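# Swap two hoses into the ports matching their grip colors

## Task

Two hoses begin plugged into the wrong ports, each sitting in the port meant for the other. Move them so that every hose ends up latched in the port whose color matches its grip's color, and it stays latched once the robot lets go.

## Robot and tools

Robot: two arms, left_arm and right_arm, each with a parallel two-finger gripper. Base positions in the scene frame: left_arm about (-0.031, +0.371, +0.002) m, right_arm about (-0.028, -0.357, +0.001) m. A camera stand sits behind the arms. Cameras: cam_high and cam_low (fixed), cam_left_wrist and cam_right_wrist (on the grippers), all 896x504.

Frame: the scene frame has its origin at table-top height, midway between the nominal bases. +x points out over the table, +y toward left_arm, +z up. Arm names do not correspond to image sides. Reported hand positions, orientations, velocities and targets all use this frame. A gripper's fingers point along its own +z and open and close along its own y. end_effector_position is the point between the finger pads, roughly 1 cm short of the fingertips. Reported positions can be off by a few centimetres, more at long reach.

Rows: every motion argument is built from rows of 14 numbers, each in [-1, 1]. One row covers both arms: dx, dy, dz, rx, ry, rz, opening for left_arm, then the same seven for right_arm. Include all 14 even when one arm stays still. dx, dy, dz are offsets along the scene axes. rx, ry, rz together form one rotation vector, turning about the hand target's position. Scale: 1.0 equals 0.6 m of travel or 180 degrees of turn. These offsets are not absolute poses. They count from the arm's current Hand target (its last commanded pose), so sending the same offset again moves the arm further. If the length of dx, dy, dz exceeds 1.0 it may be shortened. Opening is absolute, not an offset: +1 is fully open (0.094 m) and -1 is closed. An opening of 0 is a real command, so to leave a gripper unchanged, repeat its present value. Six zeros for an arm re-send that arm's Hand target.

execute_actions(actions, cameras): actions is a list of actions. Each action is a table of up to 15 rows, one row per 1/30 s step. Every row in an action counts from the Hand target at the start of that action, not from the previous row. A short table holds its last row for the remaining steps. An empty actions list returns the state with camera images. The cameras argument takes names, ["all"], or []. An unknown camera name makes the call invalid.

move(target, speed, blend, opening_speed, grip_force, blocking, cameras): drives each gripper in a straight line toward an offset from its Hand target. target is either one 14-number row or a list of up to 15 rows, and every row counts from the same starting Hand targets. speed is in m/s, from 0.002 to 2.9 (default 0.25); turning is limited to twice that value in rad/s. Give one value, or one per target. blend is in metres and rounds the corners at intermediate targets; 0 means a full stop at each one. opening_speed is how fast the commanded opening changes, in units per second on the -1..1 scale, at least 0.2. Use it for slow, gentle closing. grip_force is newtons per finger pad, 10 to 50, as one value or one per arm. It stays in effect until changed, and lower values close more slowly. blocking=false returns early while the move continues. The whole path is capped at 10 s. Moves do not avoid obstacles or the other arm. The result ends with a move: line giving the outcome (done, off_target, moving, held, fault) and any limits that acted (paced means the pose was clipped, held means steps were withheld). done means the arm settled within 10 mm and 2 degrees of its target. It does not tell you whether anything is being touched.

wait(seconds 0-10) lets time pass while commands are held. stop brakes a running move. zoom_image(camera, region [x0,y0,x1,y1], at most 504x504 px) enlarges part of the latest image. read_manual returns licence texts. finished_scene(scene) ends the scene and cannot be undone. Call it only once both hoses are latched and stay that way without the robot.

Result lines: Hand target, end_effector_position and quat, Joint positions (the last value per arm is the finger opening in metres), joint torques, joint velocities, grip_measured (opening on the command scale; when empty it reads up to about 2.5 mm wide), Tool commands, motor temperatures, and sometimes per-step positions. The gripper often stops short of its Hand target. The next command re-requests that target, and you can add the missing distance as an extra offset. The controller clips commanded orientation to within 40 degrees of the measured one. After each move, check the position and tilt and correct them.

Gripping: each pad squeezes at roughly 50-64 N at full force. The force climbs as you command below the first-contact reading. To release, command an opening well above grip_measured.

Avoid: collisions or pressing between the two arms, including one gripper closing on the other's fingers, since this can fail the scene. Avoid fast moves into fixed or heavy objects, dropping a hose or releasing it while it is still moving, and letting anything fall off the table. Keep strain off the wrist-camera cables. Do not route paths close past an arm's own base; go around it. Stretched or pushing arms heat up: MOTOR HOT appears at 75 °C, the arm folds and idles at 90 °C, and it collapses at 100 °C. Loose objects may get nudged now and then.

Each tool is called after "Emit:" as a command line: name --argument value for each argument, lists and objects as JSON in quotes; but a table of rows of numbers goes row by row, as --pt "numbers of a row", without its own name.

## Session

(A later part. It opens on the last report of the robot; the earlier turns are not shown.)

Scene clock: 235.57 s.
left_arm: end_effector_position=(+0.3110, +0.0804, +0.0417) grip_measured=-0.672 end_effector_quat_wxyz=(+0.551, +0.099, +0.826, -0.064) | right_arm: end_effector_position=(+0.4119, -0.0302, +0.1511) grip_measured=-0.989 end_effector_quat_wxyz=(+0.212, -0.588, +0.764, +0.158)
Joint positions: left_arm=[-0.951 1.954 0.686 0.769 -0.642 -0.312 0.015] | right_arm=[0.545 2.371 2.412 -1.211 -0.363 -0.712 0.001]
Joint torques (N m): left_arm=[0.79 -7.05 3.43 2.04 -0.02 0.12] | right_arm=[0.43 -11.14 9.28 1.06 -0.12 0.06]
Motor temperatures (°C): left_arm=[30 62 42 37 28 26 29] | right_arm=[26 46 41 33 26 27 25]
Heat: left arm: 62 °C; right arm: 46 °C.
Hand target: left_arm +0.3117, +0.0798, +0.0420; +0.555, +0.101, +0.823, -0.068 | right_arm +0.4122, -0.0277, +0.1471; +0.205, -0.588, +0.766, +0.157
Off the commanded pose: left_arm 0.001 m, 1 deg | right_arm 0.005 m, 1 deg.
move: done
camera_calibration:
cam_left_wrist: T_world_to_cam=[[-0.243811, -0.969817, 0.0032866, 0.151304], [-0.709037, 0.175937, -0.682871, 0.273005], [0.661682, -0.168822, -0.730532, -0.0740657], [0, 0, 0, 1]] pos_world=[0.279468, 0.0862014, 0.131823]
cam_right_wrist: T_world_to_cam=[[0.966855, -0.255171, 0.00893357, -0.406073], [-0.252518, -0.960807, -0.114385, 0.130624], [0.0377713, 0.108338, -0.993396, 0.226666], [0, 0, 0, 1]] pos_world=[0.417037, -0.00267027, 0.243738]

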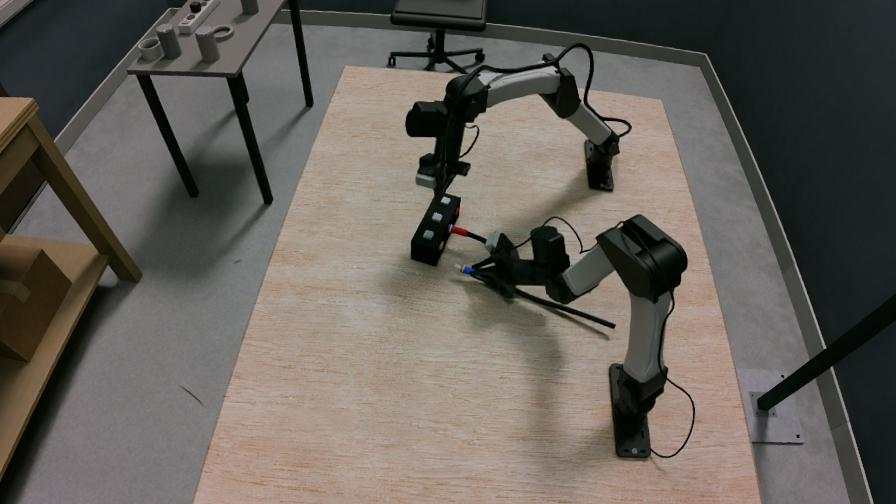

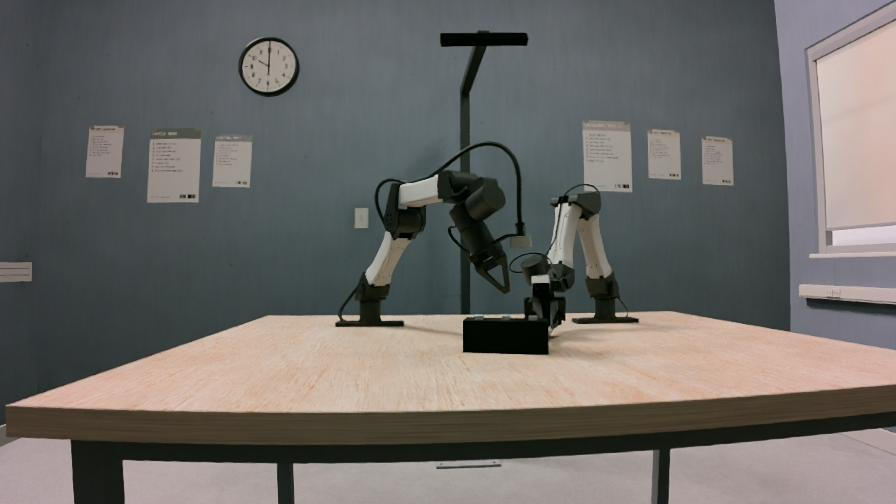

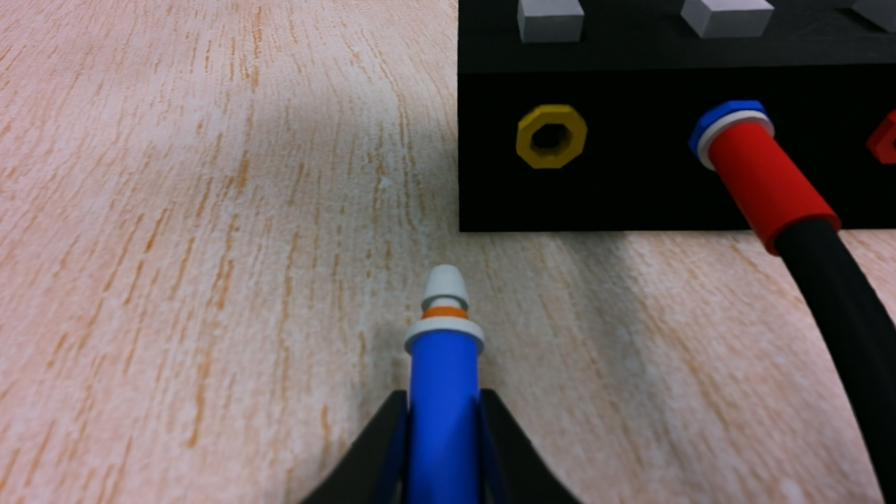

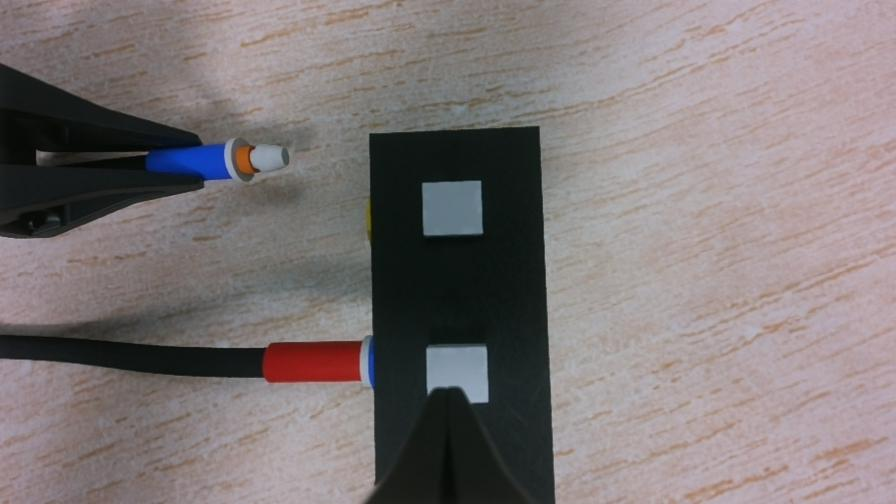

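Emit:
move --pt "0 0 -0.037 0 0 0 -0.85 0 0 0 0 0 0 -1" --pt "0 0 -0.037 0 0 0 -0.3 0 0 0 0 0 0 -1" --pt "0 0 0.13 0 0 0 -0.1 0 0 0 0 0 0 -1" --pt "-0.053 -0.138 0.147 0 0 0 -0.1 0 0 0 0 0 0 -1" --pt "-0.023 -0.157 0.088 0 0 0 -0.1 0 0 0 0 0 0 -1" --speed 0.2 --cameras '["cam_left_wrist","cam_right_wrist","cam_high"]'

Scene clock: 251.63 s.
left_arm: end_effector_position=(+0.2911, -0.0043, +0.0782) grip_measured=-0.102 end_effector_quat_wxyz=(+0.543, +0.111, +0.831, -0.049) | right_arm: end_effector_position=(+0.4119, -0.0302, +0.1511) grip_measured=-0.989 end_effector_quat_wxyz=(+0.212, -0.588, +0.764, +0.158)
Joint positions: left_arm=[-1.127 1.99 1.038 0.335 -0.792 -0.424 0.042] | right_arm=[0.545 2.371 2.412 -1.211 -0.363 -0.712 0.001]
Joint torques (N m): left_arm=[0.99 -9.42 7.35 1.84 -0.11 0.1] | right_arm=[0.42 -11.14 9.25 1.06 -0.12 0.06]
Motor temperatures (°C): left_arm=[30 58 42 37 28 26 29] | right_arm=[26 46 43 31 26 27 25]
Heat: left arm: 58 °C; right arm: 46 °C.
Hand target: left_arm +0.2980, -0.0142, +0.0948; +0.555, +0.101, +0.823, -0.068 | right_arm +0.4122, -0.0277, +0.1471; +0.205, -0.588, +0.766, +0.157
Off the commanded pose: left_arm 0.021 m, 3 deg | right_arm 0.005 m, 1 deg.
move: off_target (left_arm); target 3's new opening was sent with left_arm's hand 0.020 m and 3 deg from that target
camera_calibration:
cam_left_wrist: T_world_to_cam=[[-0.247837, -0.968249, -0.0327087, 0.0681403], [-0.718473, 0.206343, -0.664243, 0.300189], [0.649902, -0.141124, -0.746801, -0.043662], [0, 0, 0, 1]] pos_world=[0.260941, -0.00212675, 0.16902]
cam_right_wrist: T_world_to_cam=[[0.966855, -0.255171, 0.00893357, -0.406073], [-0.252518, -0.960807, -0.114385, 0.130624], [0.0377713, 0.108338, -0.993396, 0.226666], [0, 0, 0, 1]] pos_world=[0.417037, -0.00267027, 0.243738]
Images, in order (width x height): cam_high 896x504, cam_left_wrist 896x504, cam_right_wrist 896x504.

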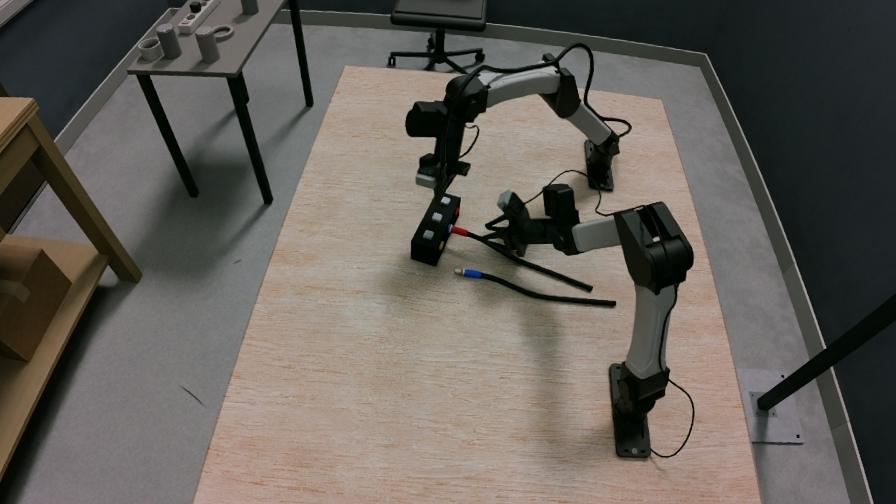

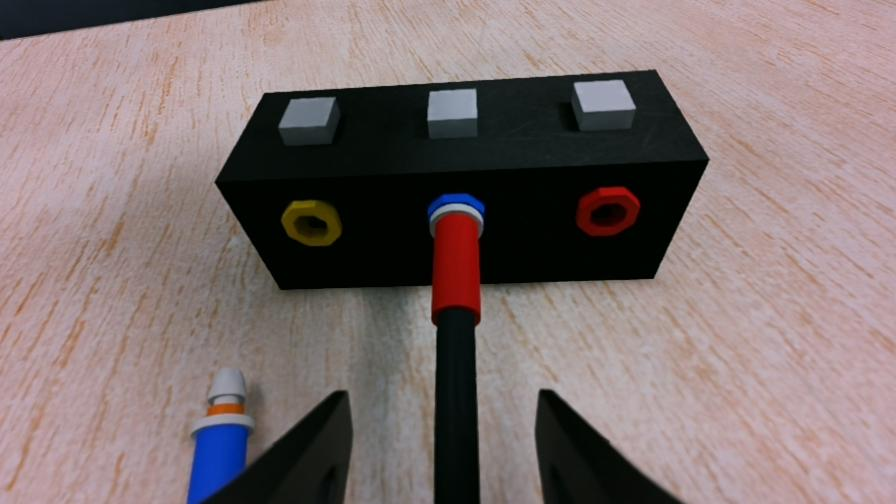

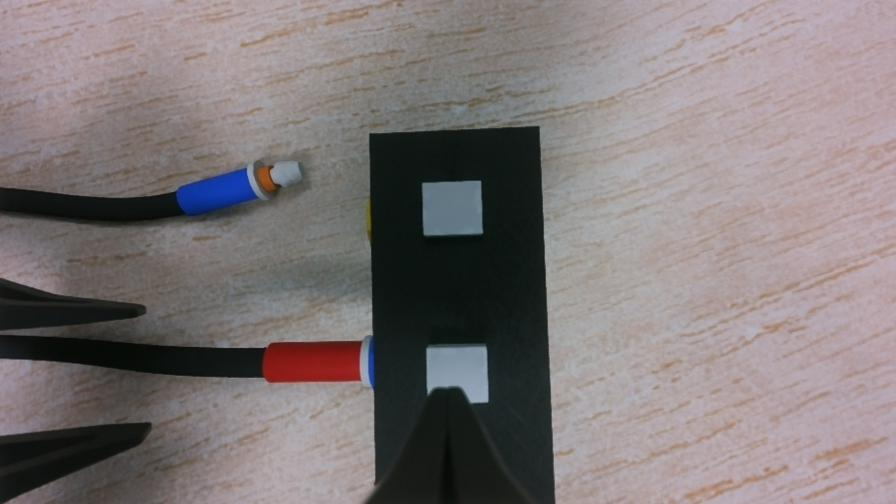

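Emit:
move --pt "0.078 -0.026 -0.046 0 0 0 -0.1 0.0015 -0.006 -0.05 0 0 0 -1" --pt "0.078 -0.026 -0.046 0 0 0 -0.85 0.0015 -0.006 -0.05 0 0 0 -1" --pt "0.078 -0.026 -0.046 0 0 0 -0.85 0.0015 -0.006 -0.16 0 0 0 -1" --speed 0.15 --opening_speed 1.5 --cameras '["cam_left_wrist","cam_right_wrist"]'

Scene clock: 261.37 s.
left_arm: end_effector_position=(+0.3387, -0.0191, +0.0546) grip_measured=-0.681 end_effector_quat_wxyz=(+0.544, +0.106, +0.831, -0.051) | right_arm: end_effector_position=(+0.4236, -0.0127, +0.1006) grip_measured=-0.989 end_effector_quat_wxyz=(+0.272, -0.593, +0.739, +0.170)
Joint positions: left_arm=[-1.041 2.159 1.178 0.411 -0.725 -0.368 0.015] | right_arm=[0.55 2.288 2.004 -0.759 -0.404 -0.712 0.001]
Joint torques (N m): left_arm=[0.66 -9.89 7.24 1.93 -0.03 0.11] | right_arm=[-0.61 -8.53 4.01 0.86 0.28 -0.04]
Motor temperatures (°C): left_arm=[30 61 42 38 28 26 29] | right_arm=[26 47 43 31 26 27 25]
Heat: left arm: 61 °C; right arm: 47 °C.
Hand target: left_arm +0.3448, -0.0299, +0.0672; +0.555, +0.101, +0.823, -0.068 | right_arm +0.4130, -0.0311, +0.0512; +0.205, -0.588, +0.766, +0.157
Off the commanded pose: left_arm 0.018 m, 3 deg | right_arm 0.054 m, 8 deg.
move: off_target (left_arm, right_arm); target 2's new opening was sent with left_arm's hand 0.017 m and 2 deg from that target
camera_calibration:
cam_left_wrist: T_world_to_cam=[[-0.240547, -0.970348, -0.0237017, 0.0618791], [-0.719523, 0.194652, -0.666631, 0.321968], [0.651478, -0.143302, -0.745011, -0.0950058], [0, 0, 0, 1]] pos_world=[0.308442, -0.0162418, 0.14532]
cam_right_wrist: T_world_to_cam=[[0.968771, -0.236707, 0.0738465, -0.419556], [-0.214839, -0.949984, -0.226661, 0.140162], [0.123805, 0.203718, -0.97117, 0.136748], [0, 0, 0, 1]] pos_world=[0.419635, 0.00598179, 0.195557]
Images, in order (width x height): cam_left_wrist 896x504, cam_right_wrist 896x504.

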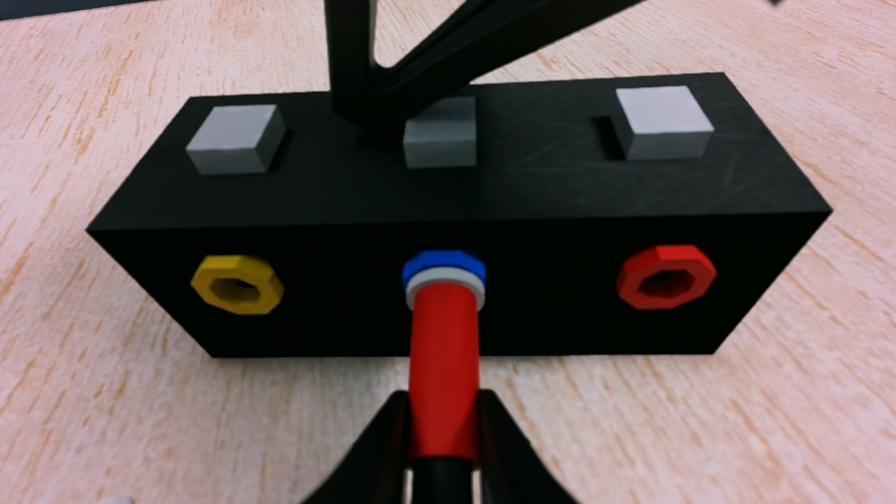

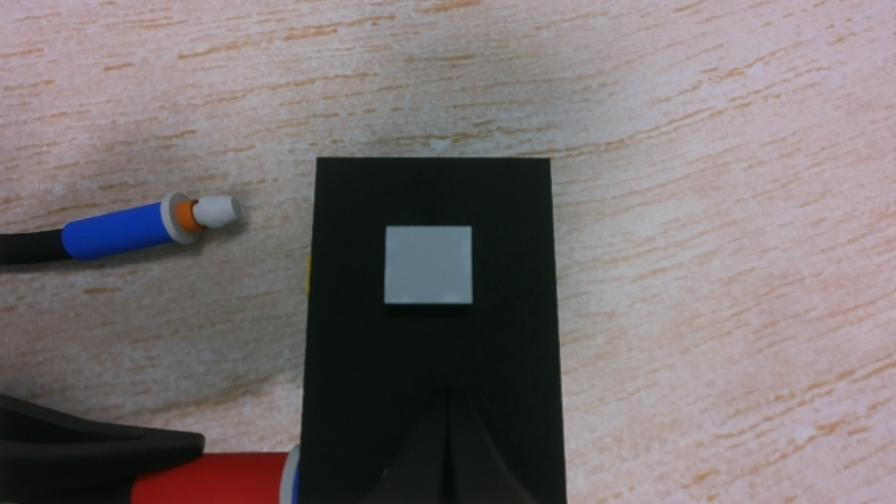

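Emit:
move --pt "0 0 0 0 0 0 -0.85 -0.0117 -0.025 0.14 0 0 0 -1" --pt "0 0 0 0 0 0 -0.85 -0.0117 -0.0125 0.055 0 0 0 -1" --pt "0 0 0 0 0 0 -0.85 -0.0117 -0.0125 0.0 0 0 0 -1" --speed 0.15 --cameras '["cam_left_wrist","cam_right_wrist"]'

Scene clock: 269.53 s.
left_arm: end_effector_position=(+0.3387, -0.0191, +0.0546) grip_measured=-0.681 end_effector_quat_wxyz=(+0.544, +0.106, +0.831, -0.050) | right_arm: end_effector_position=(+0.4039, -0.0430, +0.0939) grip_measured=-0.989 end_effector_quat_wxyz=(+0.225, -0.586, +0.761, +0.160)
Joint positions: left_arm=[-1.041 2.159 1.178 0.411 -0.725 -0.368 0.015] | right_arm=[0.527 2.226 1.925 -0.845 -0.377 -0.723 0.001]
Joint torques (N m): left_arm=[0.68 -9.88 7.24 1.93 -0.03 0.11] | right_arm=[0.75 -6.87 2.91 2.01 -0.03 0]
Motor temperatures (°C): left_arm=[30 62 43 38 28 26 29] | right_arm=[26 47 42 31 26 27 25]
Heat: left arm: 62 °C; right arm: 47 °C.
Hand target: left_arm +0.3448, -0.0299, +0.0672; +0.555, +0.101, +0.823, -0.068 | right_arm +0.4061, -0.0387, +0.0511; +0.205, -0.588, +0.766, +0.157
Off the commanded pose: left_arm 0.018 m, 3 deg | right_arm 0.043 m, 2 deg.
move: off_target (left_arm, right_arm)
camera_calibration:
cam_left_wrist: T_world_to_cam=[[-0.240695, -0.970305, -0.0239678, 0.0619643], [-0.719469, 0.194938, -0.666606, 0.321952], [0.651483, -0.143204, -0.745025, -0.095004], [0, 0, 0, 1]] pos_world=[0.308442, -0.0162413, 0.14532]
cam_right_wrist: T_world_to_cam=[[0.965784, -0.258424, 0.0218515, -0.402], [-0.253011, -0.957351, -0.139516, 0.112451], [0.0569737, 0.129213, -0.989979, 0.164374], [0, 0, 0, 1]] pos_world=[0.407332, -0.0174705, 0.1872]
Images, in order (width x height): cam_left_wrist 896x504, cam_right_wrist 896x504.

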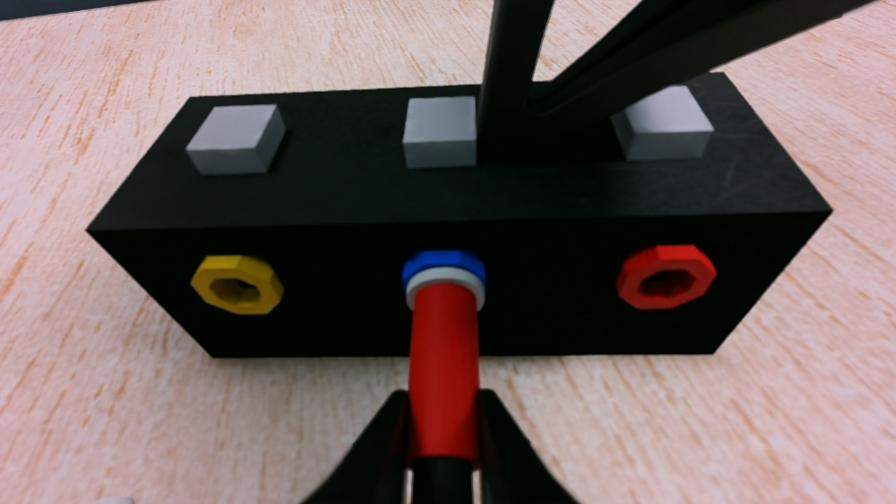

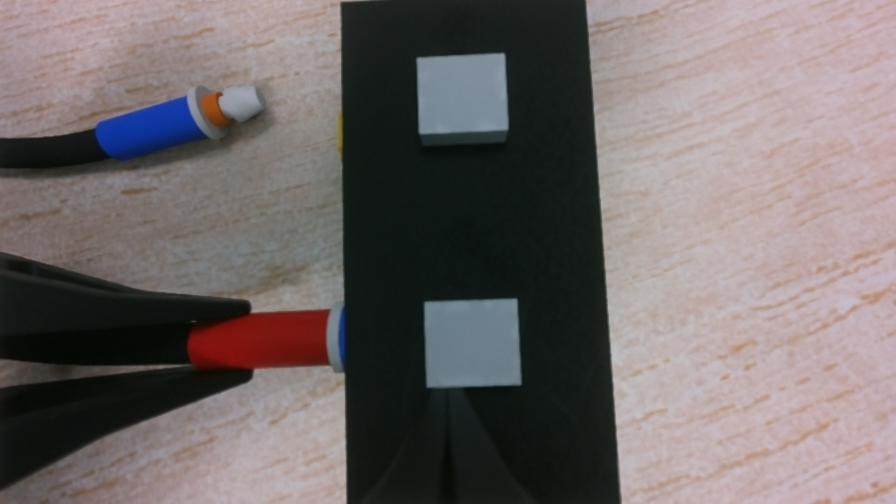

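Emit:
move --pt "0 0 0 0 0 0 -0.85 0.004 0.021 0.1 0 0 0 -1" --pt "0 0 0 0 0 0 -0.85 0.004 0.021 0.0 0 0 0 -1" --speed 0.15 --cameras '["cam_left_wrist","cam_right_wrist"]'

Scene clock: 274.30 s.
left_arm: end_effector_position=(+0.3387, -0.0191, +0.0546) grip_measured=-0.681 end_effector_quat_wxyz=(+0.544, +0.106, +0.831, -0.050) | right_arm: end_effector_position=(+0.4207, -0.0092, +0.0993) grip_measured=-0.989 end_effector_quat_wxyz=(+0.272, -0.594, +0.738, +0.166)
Joint positions: left_arm=[-1.041 2.159 1.178 0.411 -0.725 -0.368 0.015] | right_arm=[0.561 2.282 1.99 -0.746 -0.391 -0.705 0.001]
Joint torques (N m): left_arm=[0.68 -9.89 7.24 1.94 -0.03 0.11] | right_arm=[-0.39 -8.61 4.08 0.86 0.21 0.04]
Motor temperatures (°C): left_arm=[30 63 43 37 28 26 29] | right_arm=[26 47 42 31 26 27 25]
Heat: left arm: 63 °C; right arm: 47 °C.
Hand target: left_arm +0.3448, -0.0299, +0.0672; +0.555, +0.101, +0.823, -0.068 | right_arm +0.4085, -0.0260, +0.0511; +0.206, -0.588, +0.766, +0.157
Off the commanded pose: left_arm 0.018 m, 3 deg | right_arm 0.052 m, 8 deg.
move: off_target (left_arm, right_arm)
camera_calibration:
cam_left_wrist: T_world_to_cam=[[-0.240695, -0.970305, -0.0239678, 0.0619643], [-0.719469, 0.194938, -0.666606, 0.321952], [0.651483, -0.143204, -0.745025, -0.095004], [0, 0, 0, 1]] pos_world=[0.308442, -0.0162413, 0.14532]
cam_right_wrist: T_world_to_cam=[[0.968278, -0.236611, 0.0803336, -0.416282], [-0.213998, -0.951208, -0.222279, 0.141608], [0.129008, 0.198037, -0.971668, 0.1329], [0, 0, 0, 1]] pos_world=[0.416235, 0.00988264, 0.194053]
Images, in order (width x height): cam_left_wrist 896x504, cam_right_wrist 896x504.

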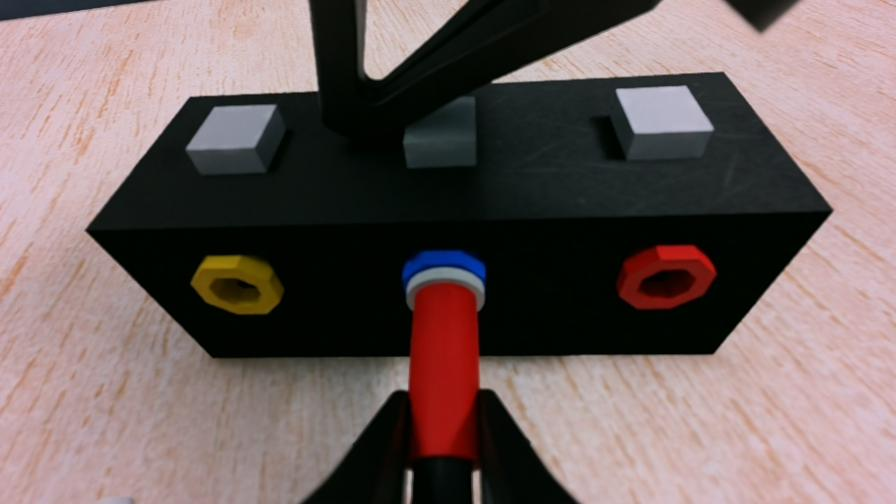

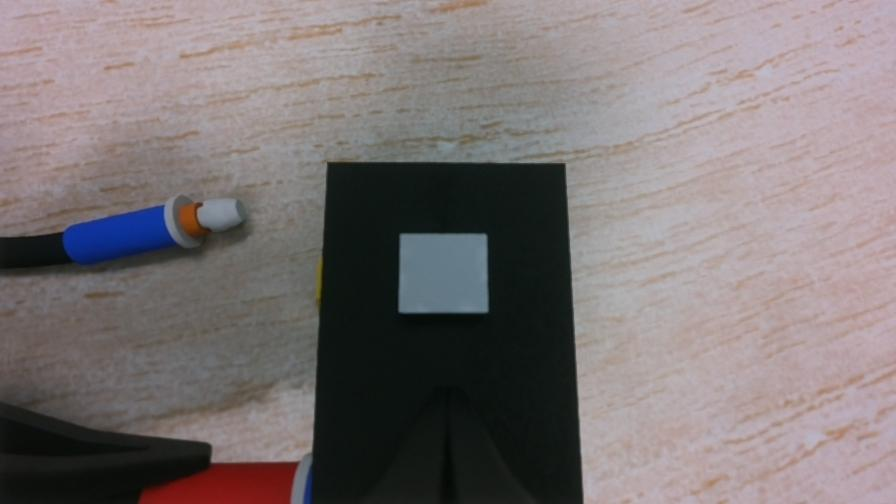

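Emit:
move --pt "0 0 0 0 0 0 -0.85 0.0133 -0.0025 0.17 0 0 0 -1" --pt "0 0 0 0 0 0 -0.85 0.0133 -0.0025 0.13 -0.134 0.036 0 -1" --speed 0.2 --cameras '["cam_left_wrist","cam_right_wrist"]'

Scene clock: 282.80 s.
left_arm: end_effector_position=(+0.3387, -0.0191, +0.0546) grip_measured=-0.681 end_effector_quat_wxyz=(+0.544, +0.106, +0.831, -0.050) | right_arm: end_effector_position=(+0.4177, -0.0289, +0.1338) grip_measured=-0.989 end_effector_quat_wxyz=(+0.171, -0.598, +0.783, +0.028)
Joint positions: left_arm=[-1.041 2.159 1.178 0.411 -0.725 -0.368 0.015] | right_arm=[0.632 2.601 2.84 -1.469 -0.068 -0.68 0.001]
Joint torques (N m): left_arm=[0.68 -9.88 7.25 1.94 -0.04 0.11] | right_arm=[0.53 -11.99 8.58 0.92 0.07 0.09]
Motor temperatures (°C): left_arm=[30 64 44 37 28 26 29] | right_arm=[26 47 42 31 26 27 25]
Heat: left arm: 64 °C; right arm: 47 °C.
Hand target: left_arm +0.3448, -0.0299, +0.0672; +0.555, +0.101, +0.823, -0.068 | right_arm +0.4165, -0.0276, +0.1290; +0.035, -0.608, +0.793, +0.026
Off the commanded pose: left_arm 0.018 m, 3 deg | right_arm 0.005 m, 16 deg.
elbow stopped short (right arm): the move would have taken joint 3 (elbow) straighter than the controller allows.
move: off_target (left_arm, right_arm)
camera_calibration:
cam_left_wrist: T_world_to_cam=[[-0.240695, -0.970305, -0.0239678, 0.0619643], [-0.719469, 0.194938, -0.666606, 0.321952], [0.651483, -0.143204, -0.745025, -0.095004], [0, 0, 0, 1]] pos_world=[0.308442, -0.0162413, 0.14532]
cam_right_wrist: T_world_to_cam=[[0.946208, -0.280759, 0.160827, -0.423624], [-0.299784, -0.947727, 0.109283, 0.121548], [0.121738, -0.151618, -0.980914, 0.164916], [0, 0, 0, 1]] pos_world=[0.417198, 0.0212623, 0.216615]
Images, in order (width x height): cam_left_wrist 896x504, cam_right_wrist 896x504.

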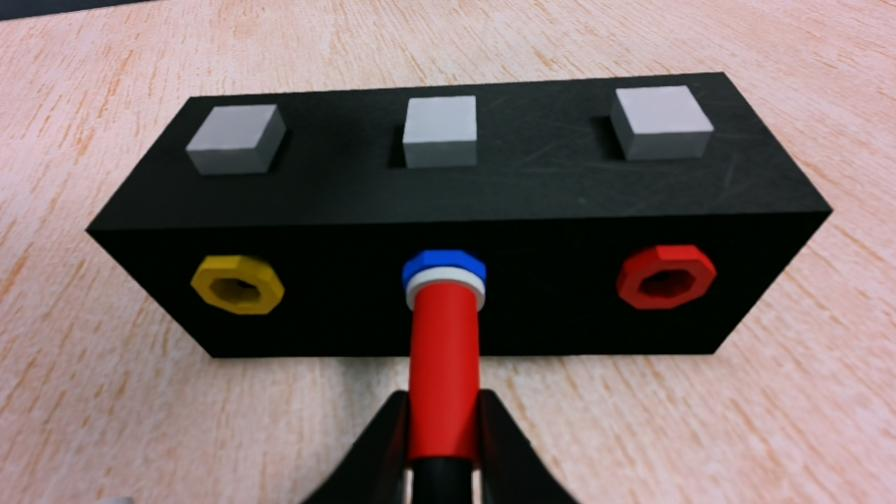

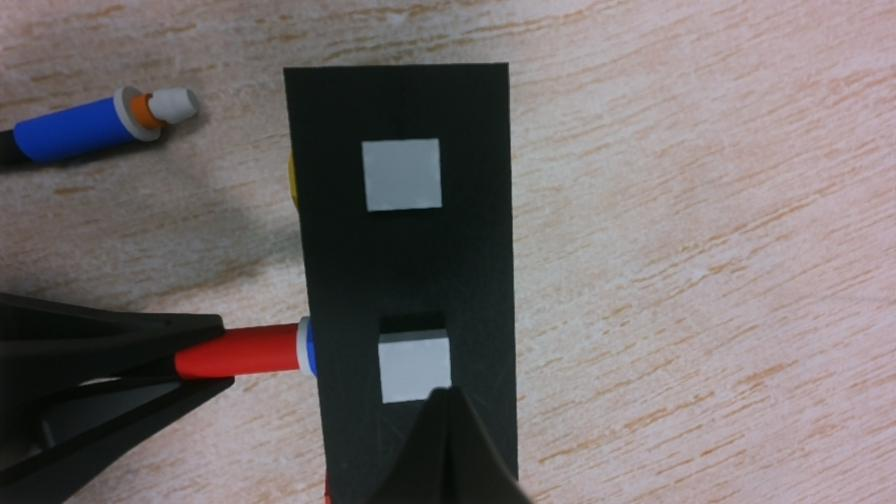

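Emit:
move --pt "0 0 0 0 0 0 -0.85 -0.0083 -0.004 -0.03 0 0 0 -1" --pt "0 0 0 0 0 0 -0.85 -0.0083 -0.004 -0.13 0 0 0 -1" --speed 0.15 --cameras '["cam_left_wrist","cam_right_wrist"]'

Scene clock: 290.53 s.
left_arm: end_effector_position=(+0.3387, -0.0191, +0.0546) grip_measured=-0.681 end_effector_quat_wxyz=(+0.544, +0.106, +0.831, -0.050) | right_arm: end_effector_position=(+0.4166, -0.0301, +0.1014) grip_measured=-0.989 end_effector_quat_wxyz=(+0.137, -0.600, +0.788, +0.028)
Joint positions: left_arm=[-1.041 2.159 1.178 0.411 -0.725 -0.368 0.015] | right_arm=[0.632 2.679 2.877 -1.496 -0.067 -0.68 0.001]
Joint torques (N m): left_arm=[0.66 -9.88 7.24 1.94 -0.03 0.11] | right_arm=[0.72 -6.75 4.78 0.91 0.11 0]
Motor temperatures (°C): left_arm=[30 65 44 37 28 26 29] | right_arm=[26 48 42 30 26 27 25]
Heat: left arm: 65 °C; right arm: 48 °C.
Hand target: left_arm +0.3448, -0.0299, +0.0673; +0.555, +0.101, +0.823, -0.068 | right_arm +0.4115, -0.0301, +0.0510; +0.035, -0.608, +0.793, +0.026
Off the commanded pose: left_arm 0.018 m, 3 deg | right_arm 0.051 m, 12 deg.
elbow stopped short (right arm): the move would have taken joint 3 (elbow) straighter than the controller allows.
elbow read too straight (right arm): the controller reads joint 3 (elbow) straighter than it allows; while it does, the hand can move without a command.
move: off_target (left_arm, right_arm)
camera_calibration:
cam_left_wrist: T_world_to_cam=[[-0.240695, -0.970305, -0.0239678, 0.0619643], [-0.719469, 0.194938, -0.666606, 0.321952], [0.651483, -0.143204, -0.745025, -0.095004], [0, 0, 0, 1]] pos_world=[0.308442, -0.0162413, 0.14532]
cam_right_wrist: T_world_to_cam=[[0.953752, -0.275575, 0.120061, -0.416464], [-0.29283, -0.941977, 0.164101, 0.115304], [0.067873, -0.19167, -0.97911, 0.154049], [0, 0, 0, 1]] pos_world=[0.420512, 0.0233738, 0.181911]
Images, in order (width x height): cam_left_wrist 896x504, cam_right_wrist 896x504.

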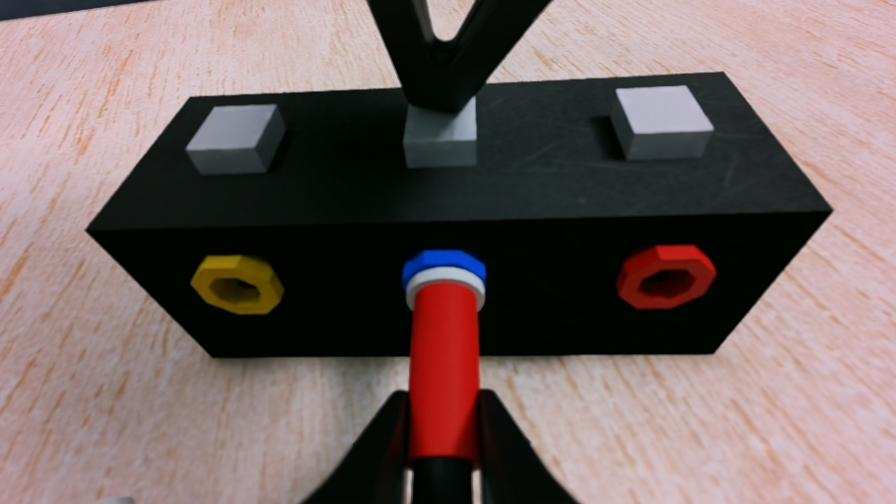

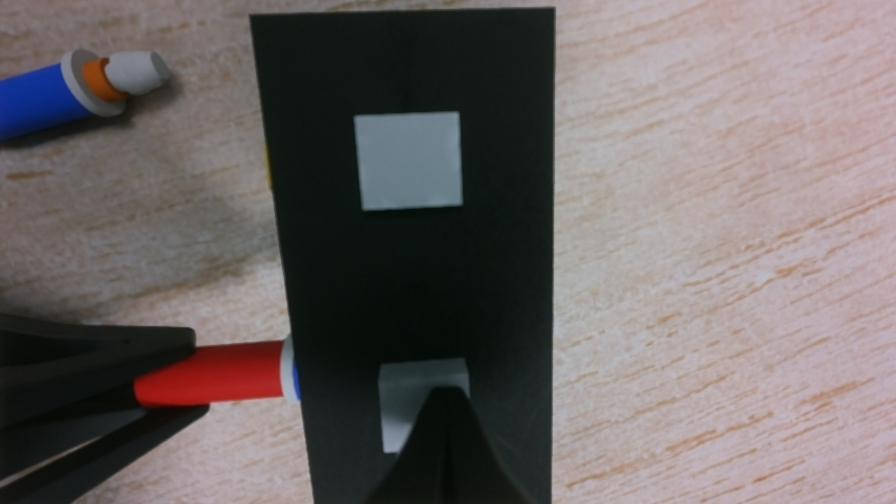

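Emit:
move --target '[0,0,0,0,0,0,-0.85,0,0,-0.09,0,0,0,-1]' --speed 0.2 --cameras '["cam_left_wrist","cam_right_wrist"]'

Scene clock: 294.33 s.
left_arm: end_effector_position=(+0.3375, -0.0159, +0.0536) grip_measured=-0.681 end_effector_quat_wxyz=(+0.544, +0.105, +0.831, -0.038) | right_arm: end_effector_position=(+0.4195, -0.0279, +0.0934) grip_measured=-0.989 end_effector_quat_wxyz=(+0.137, -0.600, +0.788, +0.029)
Joint positions: left_arm=[-1.046 2.159 1.178 0.397 -0.748 -0.368 0.015] | right_arm=[0.632 2.693 2.872 -1.477 -0.067 -0.68 0.001]
Joint torques (N m): left_arm=[1.09 -10.02 7.1 2.05 0.23 0.12] | right_arm=[0.7 -1.73 1.11 1.03 0.11 -0.07]
Motor temperatures (°C): left_arm=[30 65 44 37 28 26 29] | right_arm=[26 47 42 30 26 27 25]
Heat: left arm: 65 °C; right arm: 47 °C.
Hand target: left_arm +0.3448, -0.0299, +0.0672; +0.555, +0.101, +0.823, -0.068 | right_arm +0.4115, -0.0300, -0.0029; +0.035, -0.608, +0.793, +0.027
Off the commanded pose: left_arm 0.021 m, 4 deg | right_arm 0.097 m, 12 deg.
elbow read too straight (right arm): the controller reads joint 3 (elbow) straighter than it allows; while it does, the hand can move without a command.
move: off_target (left_arm, right_arm)
camera_calibration:
cam_left_wrist: T_world_to_cam=[[-0.225743, -0.973224, -0.0433096, 0.0607226], [-0.720016, 0.196627, -0.665519, 0.319974], [0.656214, -0.119053, -0.745124, -0.0956299], [0, 0, 0, 1]] pos_world=[0.306848, -0.0152038, 0.144322]
cam_right_wrist: T_world_to_cam=[[0.953912, -0.275352, 0.119305, -0.417712], [-0.292452, -0.942127, 0.163918, 0.119427], [0.067265, -0.191254, -0.979233, 0.146801], [0, 0, 0, 1]] pos_world=[0.423512, 0.0255733, 0.174012]
Images, in order (width x height): cam_left_wrist 896x504, cam_right_wrist 896x504.

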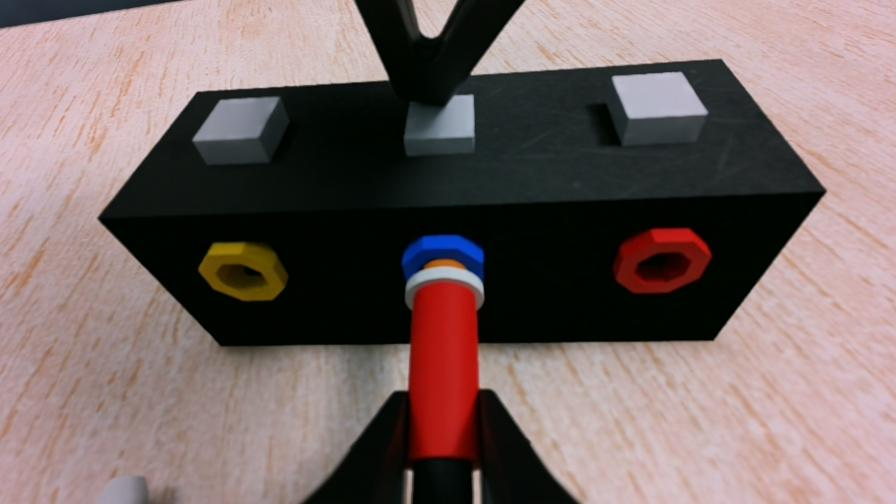

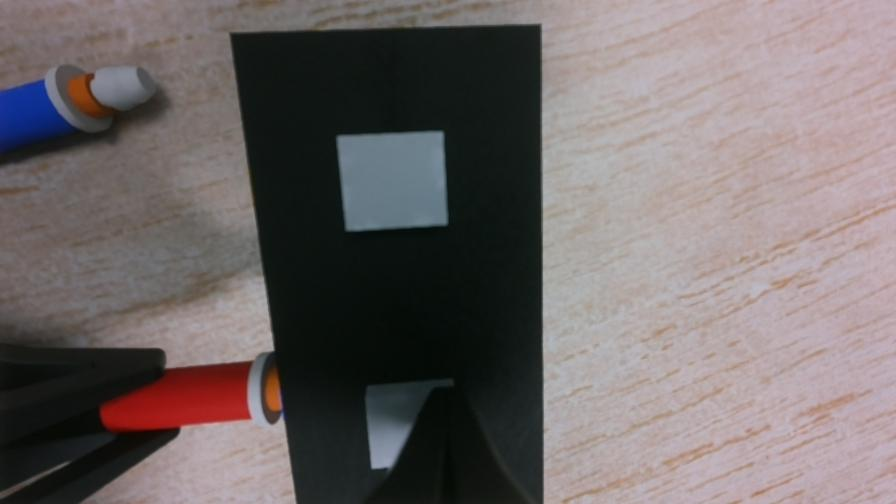

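Emit:
move --pt "-0.081 0.02 0 0 0 0 -0.85 0 0 0 0 0 0 -1" --pt "-0.081 0.02 0 0 0 0 -0.85 0 0 0.27 0 0 0 -1" --pt "-0.104 -0.074 0 0 0 0 -0.85 -0.019 -0.283 0.34 0.134 -0.036 0 -1" --speed 0.2 --cameras '["cam_left_wrist","cam_high"]'

Scene clock: 302.73 s.
left_arm: end_effector_position=(+0.2810, -0.0651, +0.0564) grip_measured=-0.681 end_effector_quat_wxyz=(+0.545, +0.116, +0.828, -0.055) | right_arm: end_effector_position=(+0.4030, -0.2060, +0.1859) grip_measured=-0.989 end_effector_quat_wxyz=(+0.182, -0.579, +0.779, +0.157)
Joint positions: left_arm=[-1.208 2.192 1.267 0.278 -0.848 -0.478 0.015] | right_arm=[0.191 2.149 2.217 -1.441 -0.445 -1.062 0.001]
Joint torques (N m): left_arm=[-0.21 -10.09 7.49 1.67 -0.38 -0.11] | right_arm=[0.51 -14.61 5.09 0.98 -0.49 -0.17]
Motor temperatures (°C): left_arm=[30 66 44 38 28 26 29] | right_arm=[26 48 41 30 26 27 25]
Heat: left arm: 66 °C; right arm: 48 °C.
Hand target: left_arm +0.2824, -0.0743, +0.0672; +0.555, +0.101, +0.823, -0.068 | right_arm +0.4001, -0.1999, +0.2011; +0.205, -0.588, +0.766, +0.157
Off the commanded pose: left_arm 0.014 m, 3 deg | right_arm 0.017 m, 3 deg.
elbow stopped short (right arm): the move would have taken joint 3 (elbow) straighter than the controller allows.
move: off_target (left_arm, right_arm)
camera_calibration:
cam_left_wrist: T_world_to_cam=[[-0.261505, -0.964798, -0.0279258, 0.00988047], [-0.710929, 0.212103, -0.670517, 0.289543], [0.652836, -0.155491, -0.741368, -0.0640682], [0, 0, 0, 1]] pos_world=[0.250254, -0.0618423, 0.146922]
Images, in order (width x height): cam_high 896x504, cam_left_wrist 896x504.

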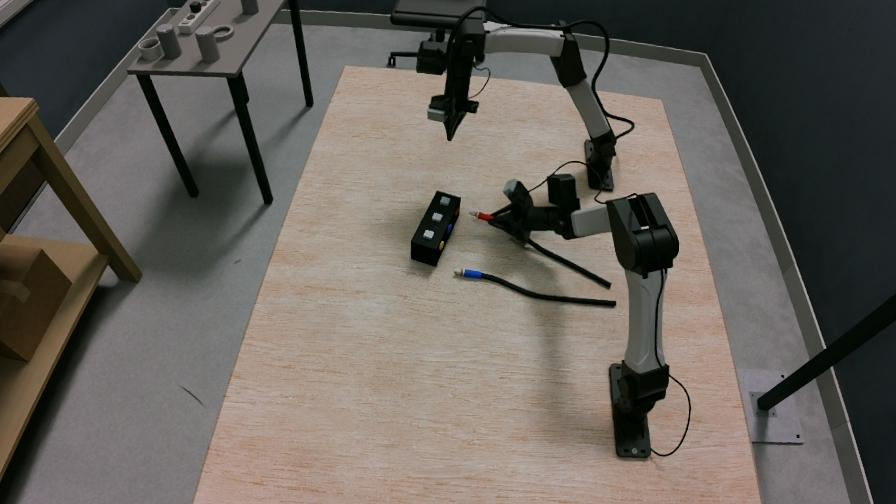

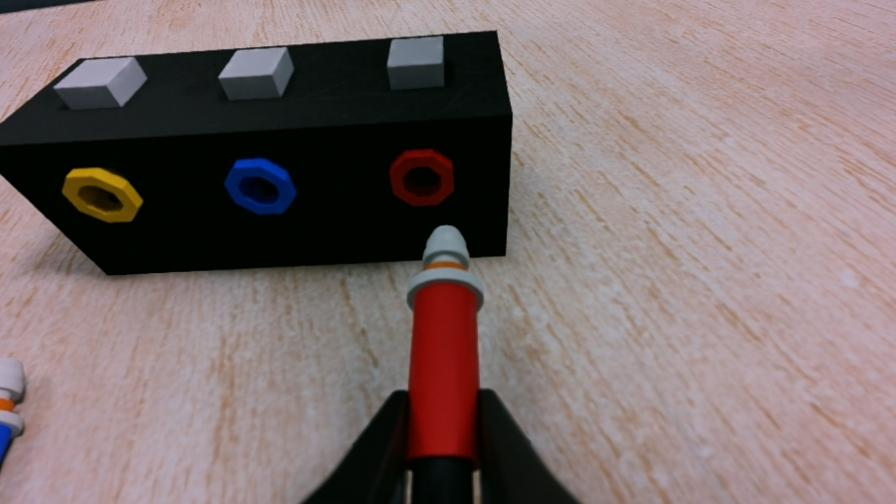

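Emit:
move --target '[0.035,0.003,-0.003,0,0,0.0067,-0.85,0,0,0,0,0,0,-1]' --speed 0.1 --cameras '["cam_left_wrist","cam_right_wrist"]'

Scene clock: 317.33 s.
left_arm: end_effector_position=(+0.2975, -0.0647, +0.0556) grip_measured=-0.681 end_effector_quat_wxyz=(+0.549, +0.101, +0.828, -0.051) | right_arm: end_effector_position=(+0.4030, -0.2059, +0.1859) grip_measured=-0.989 end_effector_quat_wxyz=(+0.182, -0.579, +0.779, +0.157)
Joint positions: left_arm=[-1.179 2.223 1.31 0.277 -0.848 -0.478 0.015] | right_arm=[0.191 2.149 2.217 -1.441 -0.446 -1.062 0.001]
Joint torques (N m): left_arm=[0.95 -10.3 7.58 1.68 -0.2 0.05] | right_arm=[0.5 -14.64 5.08 0.98 -0.5 -0.15]
Motor temperatures (°C): left_arm=[30 66 45 37 28 26 29] | right_arm=[26 56 40 30 26 27 25]
Heat: left arm: 66 °C; right arm: 56 °C.
Hand target: left_arm +0.3034, -0.0725, +0.0655; +0.556, +0.092, +0.824, -0.062 | right_arm +0.4001, -0.1998, +0.2011; +0.205, -0.588, +0.766, +0.157
Off the commanded pose: left_arm 0.014 m, 2 deg | right_arm 0.017 m, 3 deg.
move: off_target (left_arm, right_arm)
camera_calibration:
cam_left_wrist: T_world_to_cam=[[-0.232726, -0.972354, -0.0191191, 0.00509903], [-0.713833, 0.184136, -0.675675, 0.299959], [0.660516, -0.143599, -0.736952, -0.077142], [0, 0, 0, 1]] pos_world=[0.266261, -0.0613528, 0.145922]
cam_right_wrist: T_world_to_cam=[[0.960193, -0.277365, -0.0331502, -0.436567], [-0.278991, -0.958141, -0.0642652, -0.03459], [-0.0139376, 0.0709555, -0.997382, 0.2945], [0, 0, 0, 1]] pos_world=[0.413643, -0.175127, 0.277034]
Images, in order (width x height): cam_left_wrist 896x504, cam_right_wrist 896x504.

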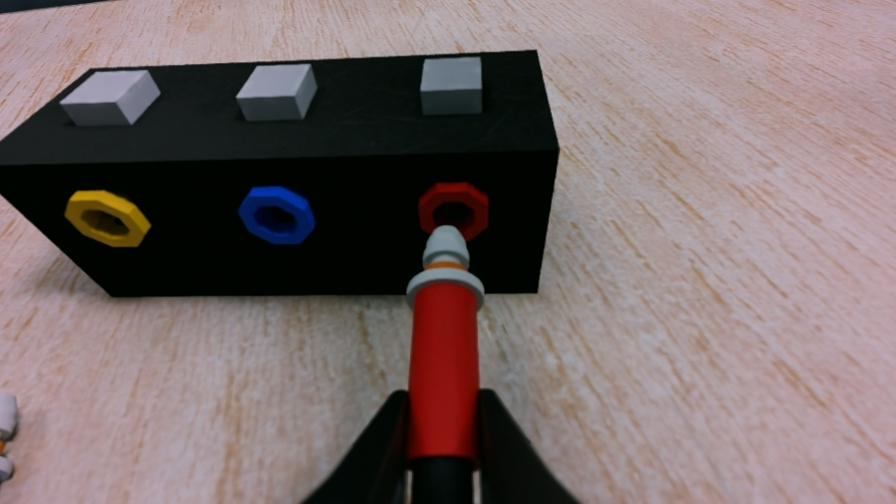

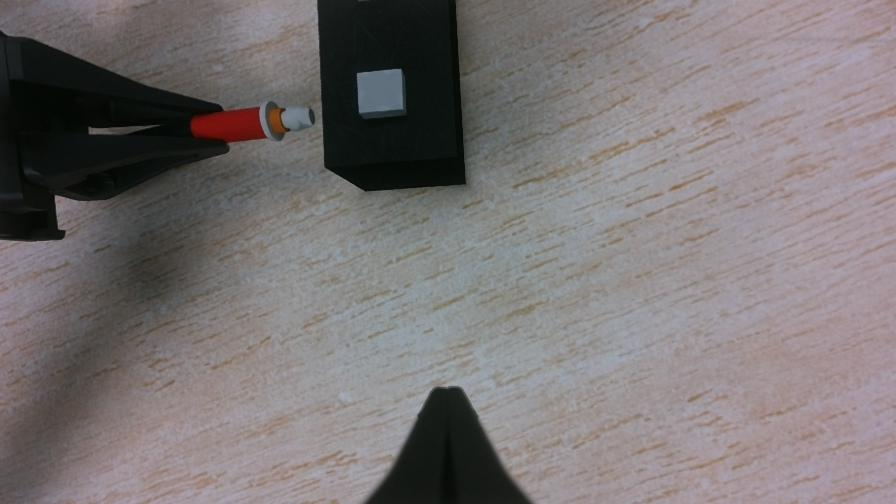

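Emit:
move --target '[0.0225,-0.0105,-0.0025,0,0,0,-0.85,0,0,0,0,0,0,-1]' --speed 0.08 --cameras '["cam_left_wrist","cam_right_wrist"]'

Scene clock: 332.50 s.
left_arm: end_effector_position=(+0.3078, -0.0716, +0.0533) grip_measured=-0.681 end_effector_quat_wxyz=(+0.548, +0.100, +0.829, -0.051) | right_arm: end_effector_position=(+0.4030, -0.2059, +0.1859) grip_measured=-0.989 end_effector_quat_wxyz=(+0.182, -0.579, +0.779, +0.157)
Joint positions: left_arm=[-1.164 2.26 1.364 0.268 -0.836 -0.467 0.015] | right_arm=[0.191 2.149 2.217 -1.441 -0.446 -1.062 0.001]
Joint torques (N m): left_arm=[1.58 -10.55 7.79 1.74 -0.12 0.12] | right_arm=[0.51 -14.61 5.08 0.98 -0.5 -0.15]
Motor temperatures (°C): left_arm=[30 63 45 37 28 26 30] | right_arm=[26 62 40 29 26 27 25]
Heat: left arm: 63 °C; right arm: 62 °C.
Hand target: left_arm +0.3169, -0.0788, +0.0639; +0.556, +0.092, +0.824, -0.062 | right_arm +0.4001, -0.1998, +0.2011; +0.205, -0.588, +0.766, +0.157
Off the commanded pose: left_arm 0.016 m, 2 deg | right_arm 0.017 m, 3 deg.
move: off_target (left_arm, right_arm)
camera_calibration:
cam_left_wrist: T_world_to_cam=[[-0.231872, -0.972578, -0.0181084, 0.00039284], [-0.715059, 0.183039, -0.674676, 0.307357], [0.659489, -0.14349, -0.737892, -0.0862616], [0, 0, 0, 1]] pos_world=[0.276758, -0.0682538, 0.143722]
cam_right_wrist: T_world_to_cam=[[0.960193, -0.277365, -0.0331502, -0.436567], [-0.278991, -0.958141, -0.0642652, -0.03459], [-0.0139376, 0.0709555, -0.997382, 0.2945], [0, 0, 0, 1]] pos_world=[0.413643, -0.175127, 0.277034]
Images, in order (width x height): cam_left_wrist 896x504, cam_right_wrist 896x504.

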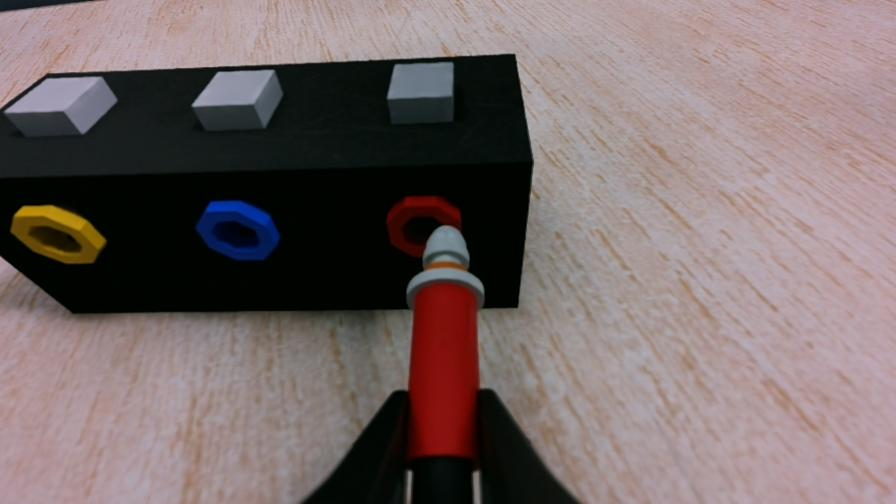

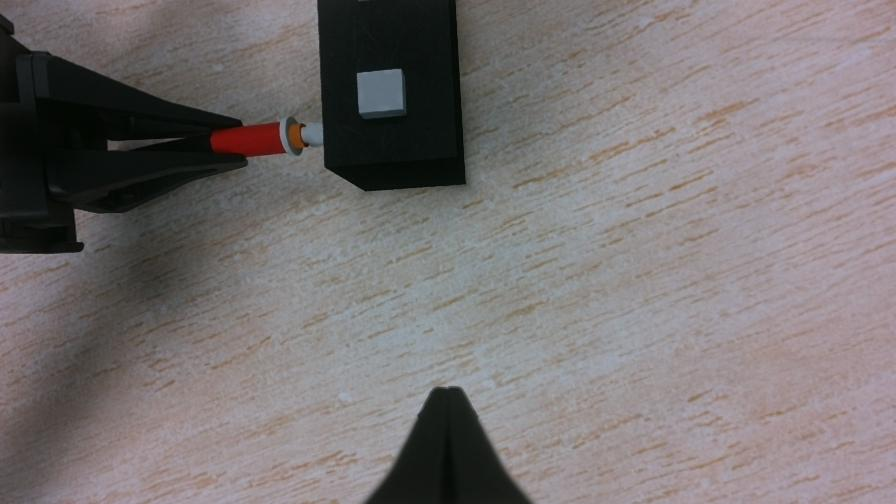

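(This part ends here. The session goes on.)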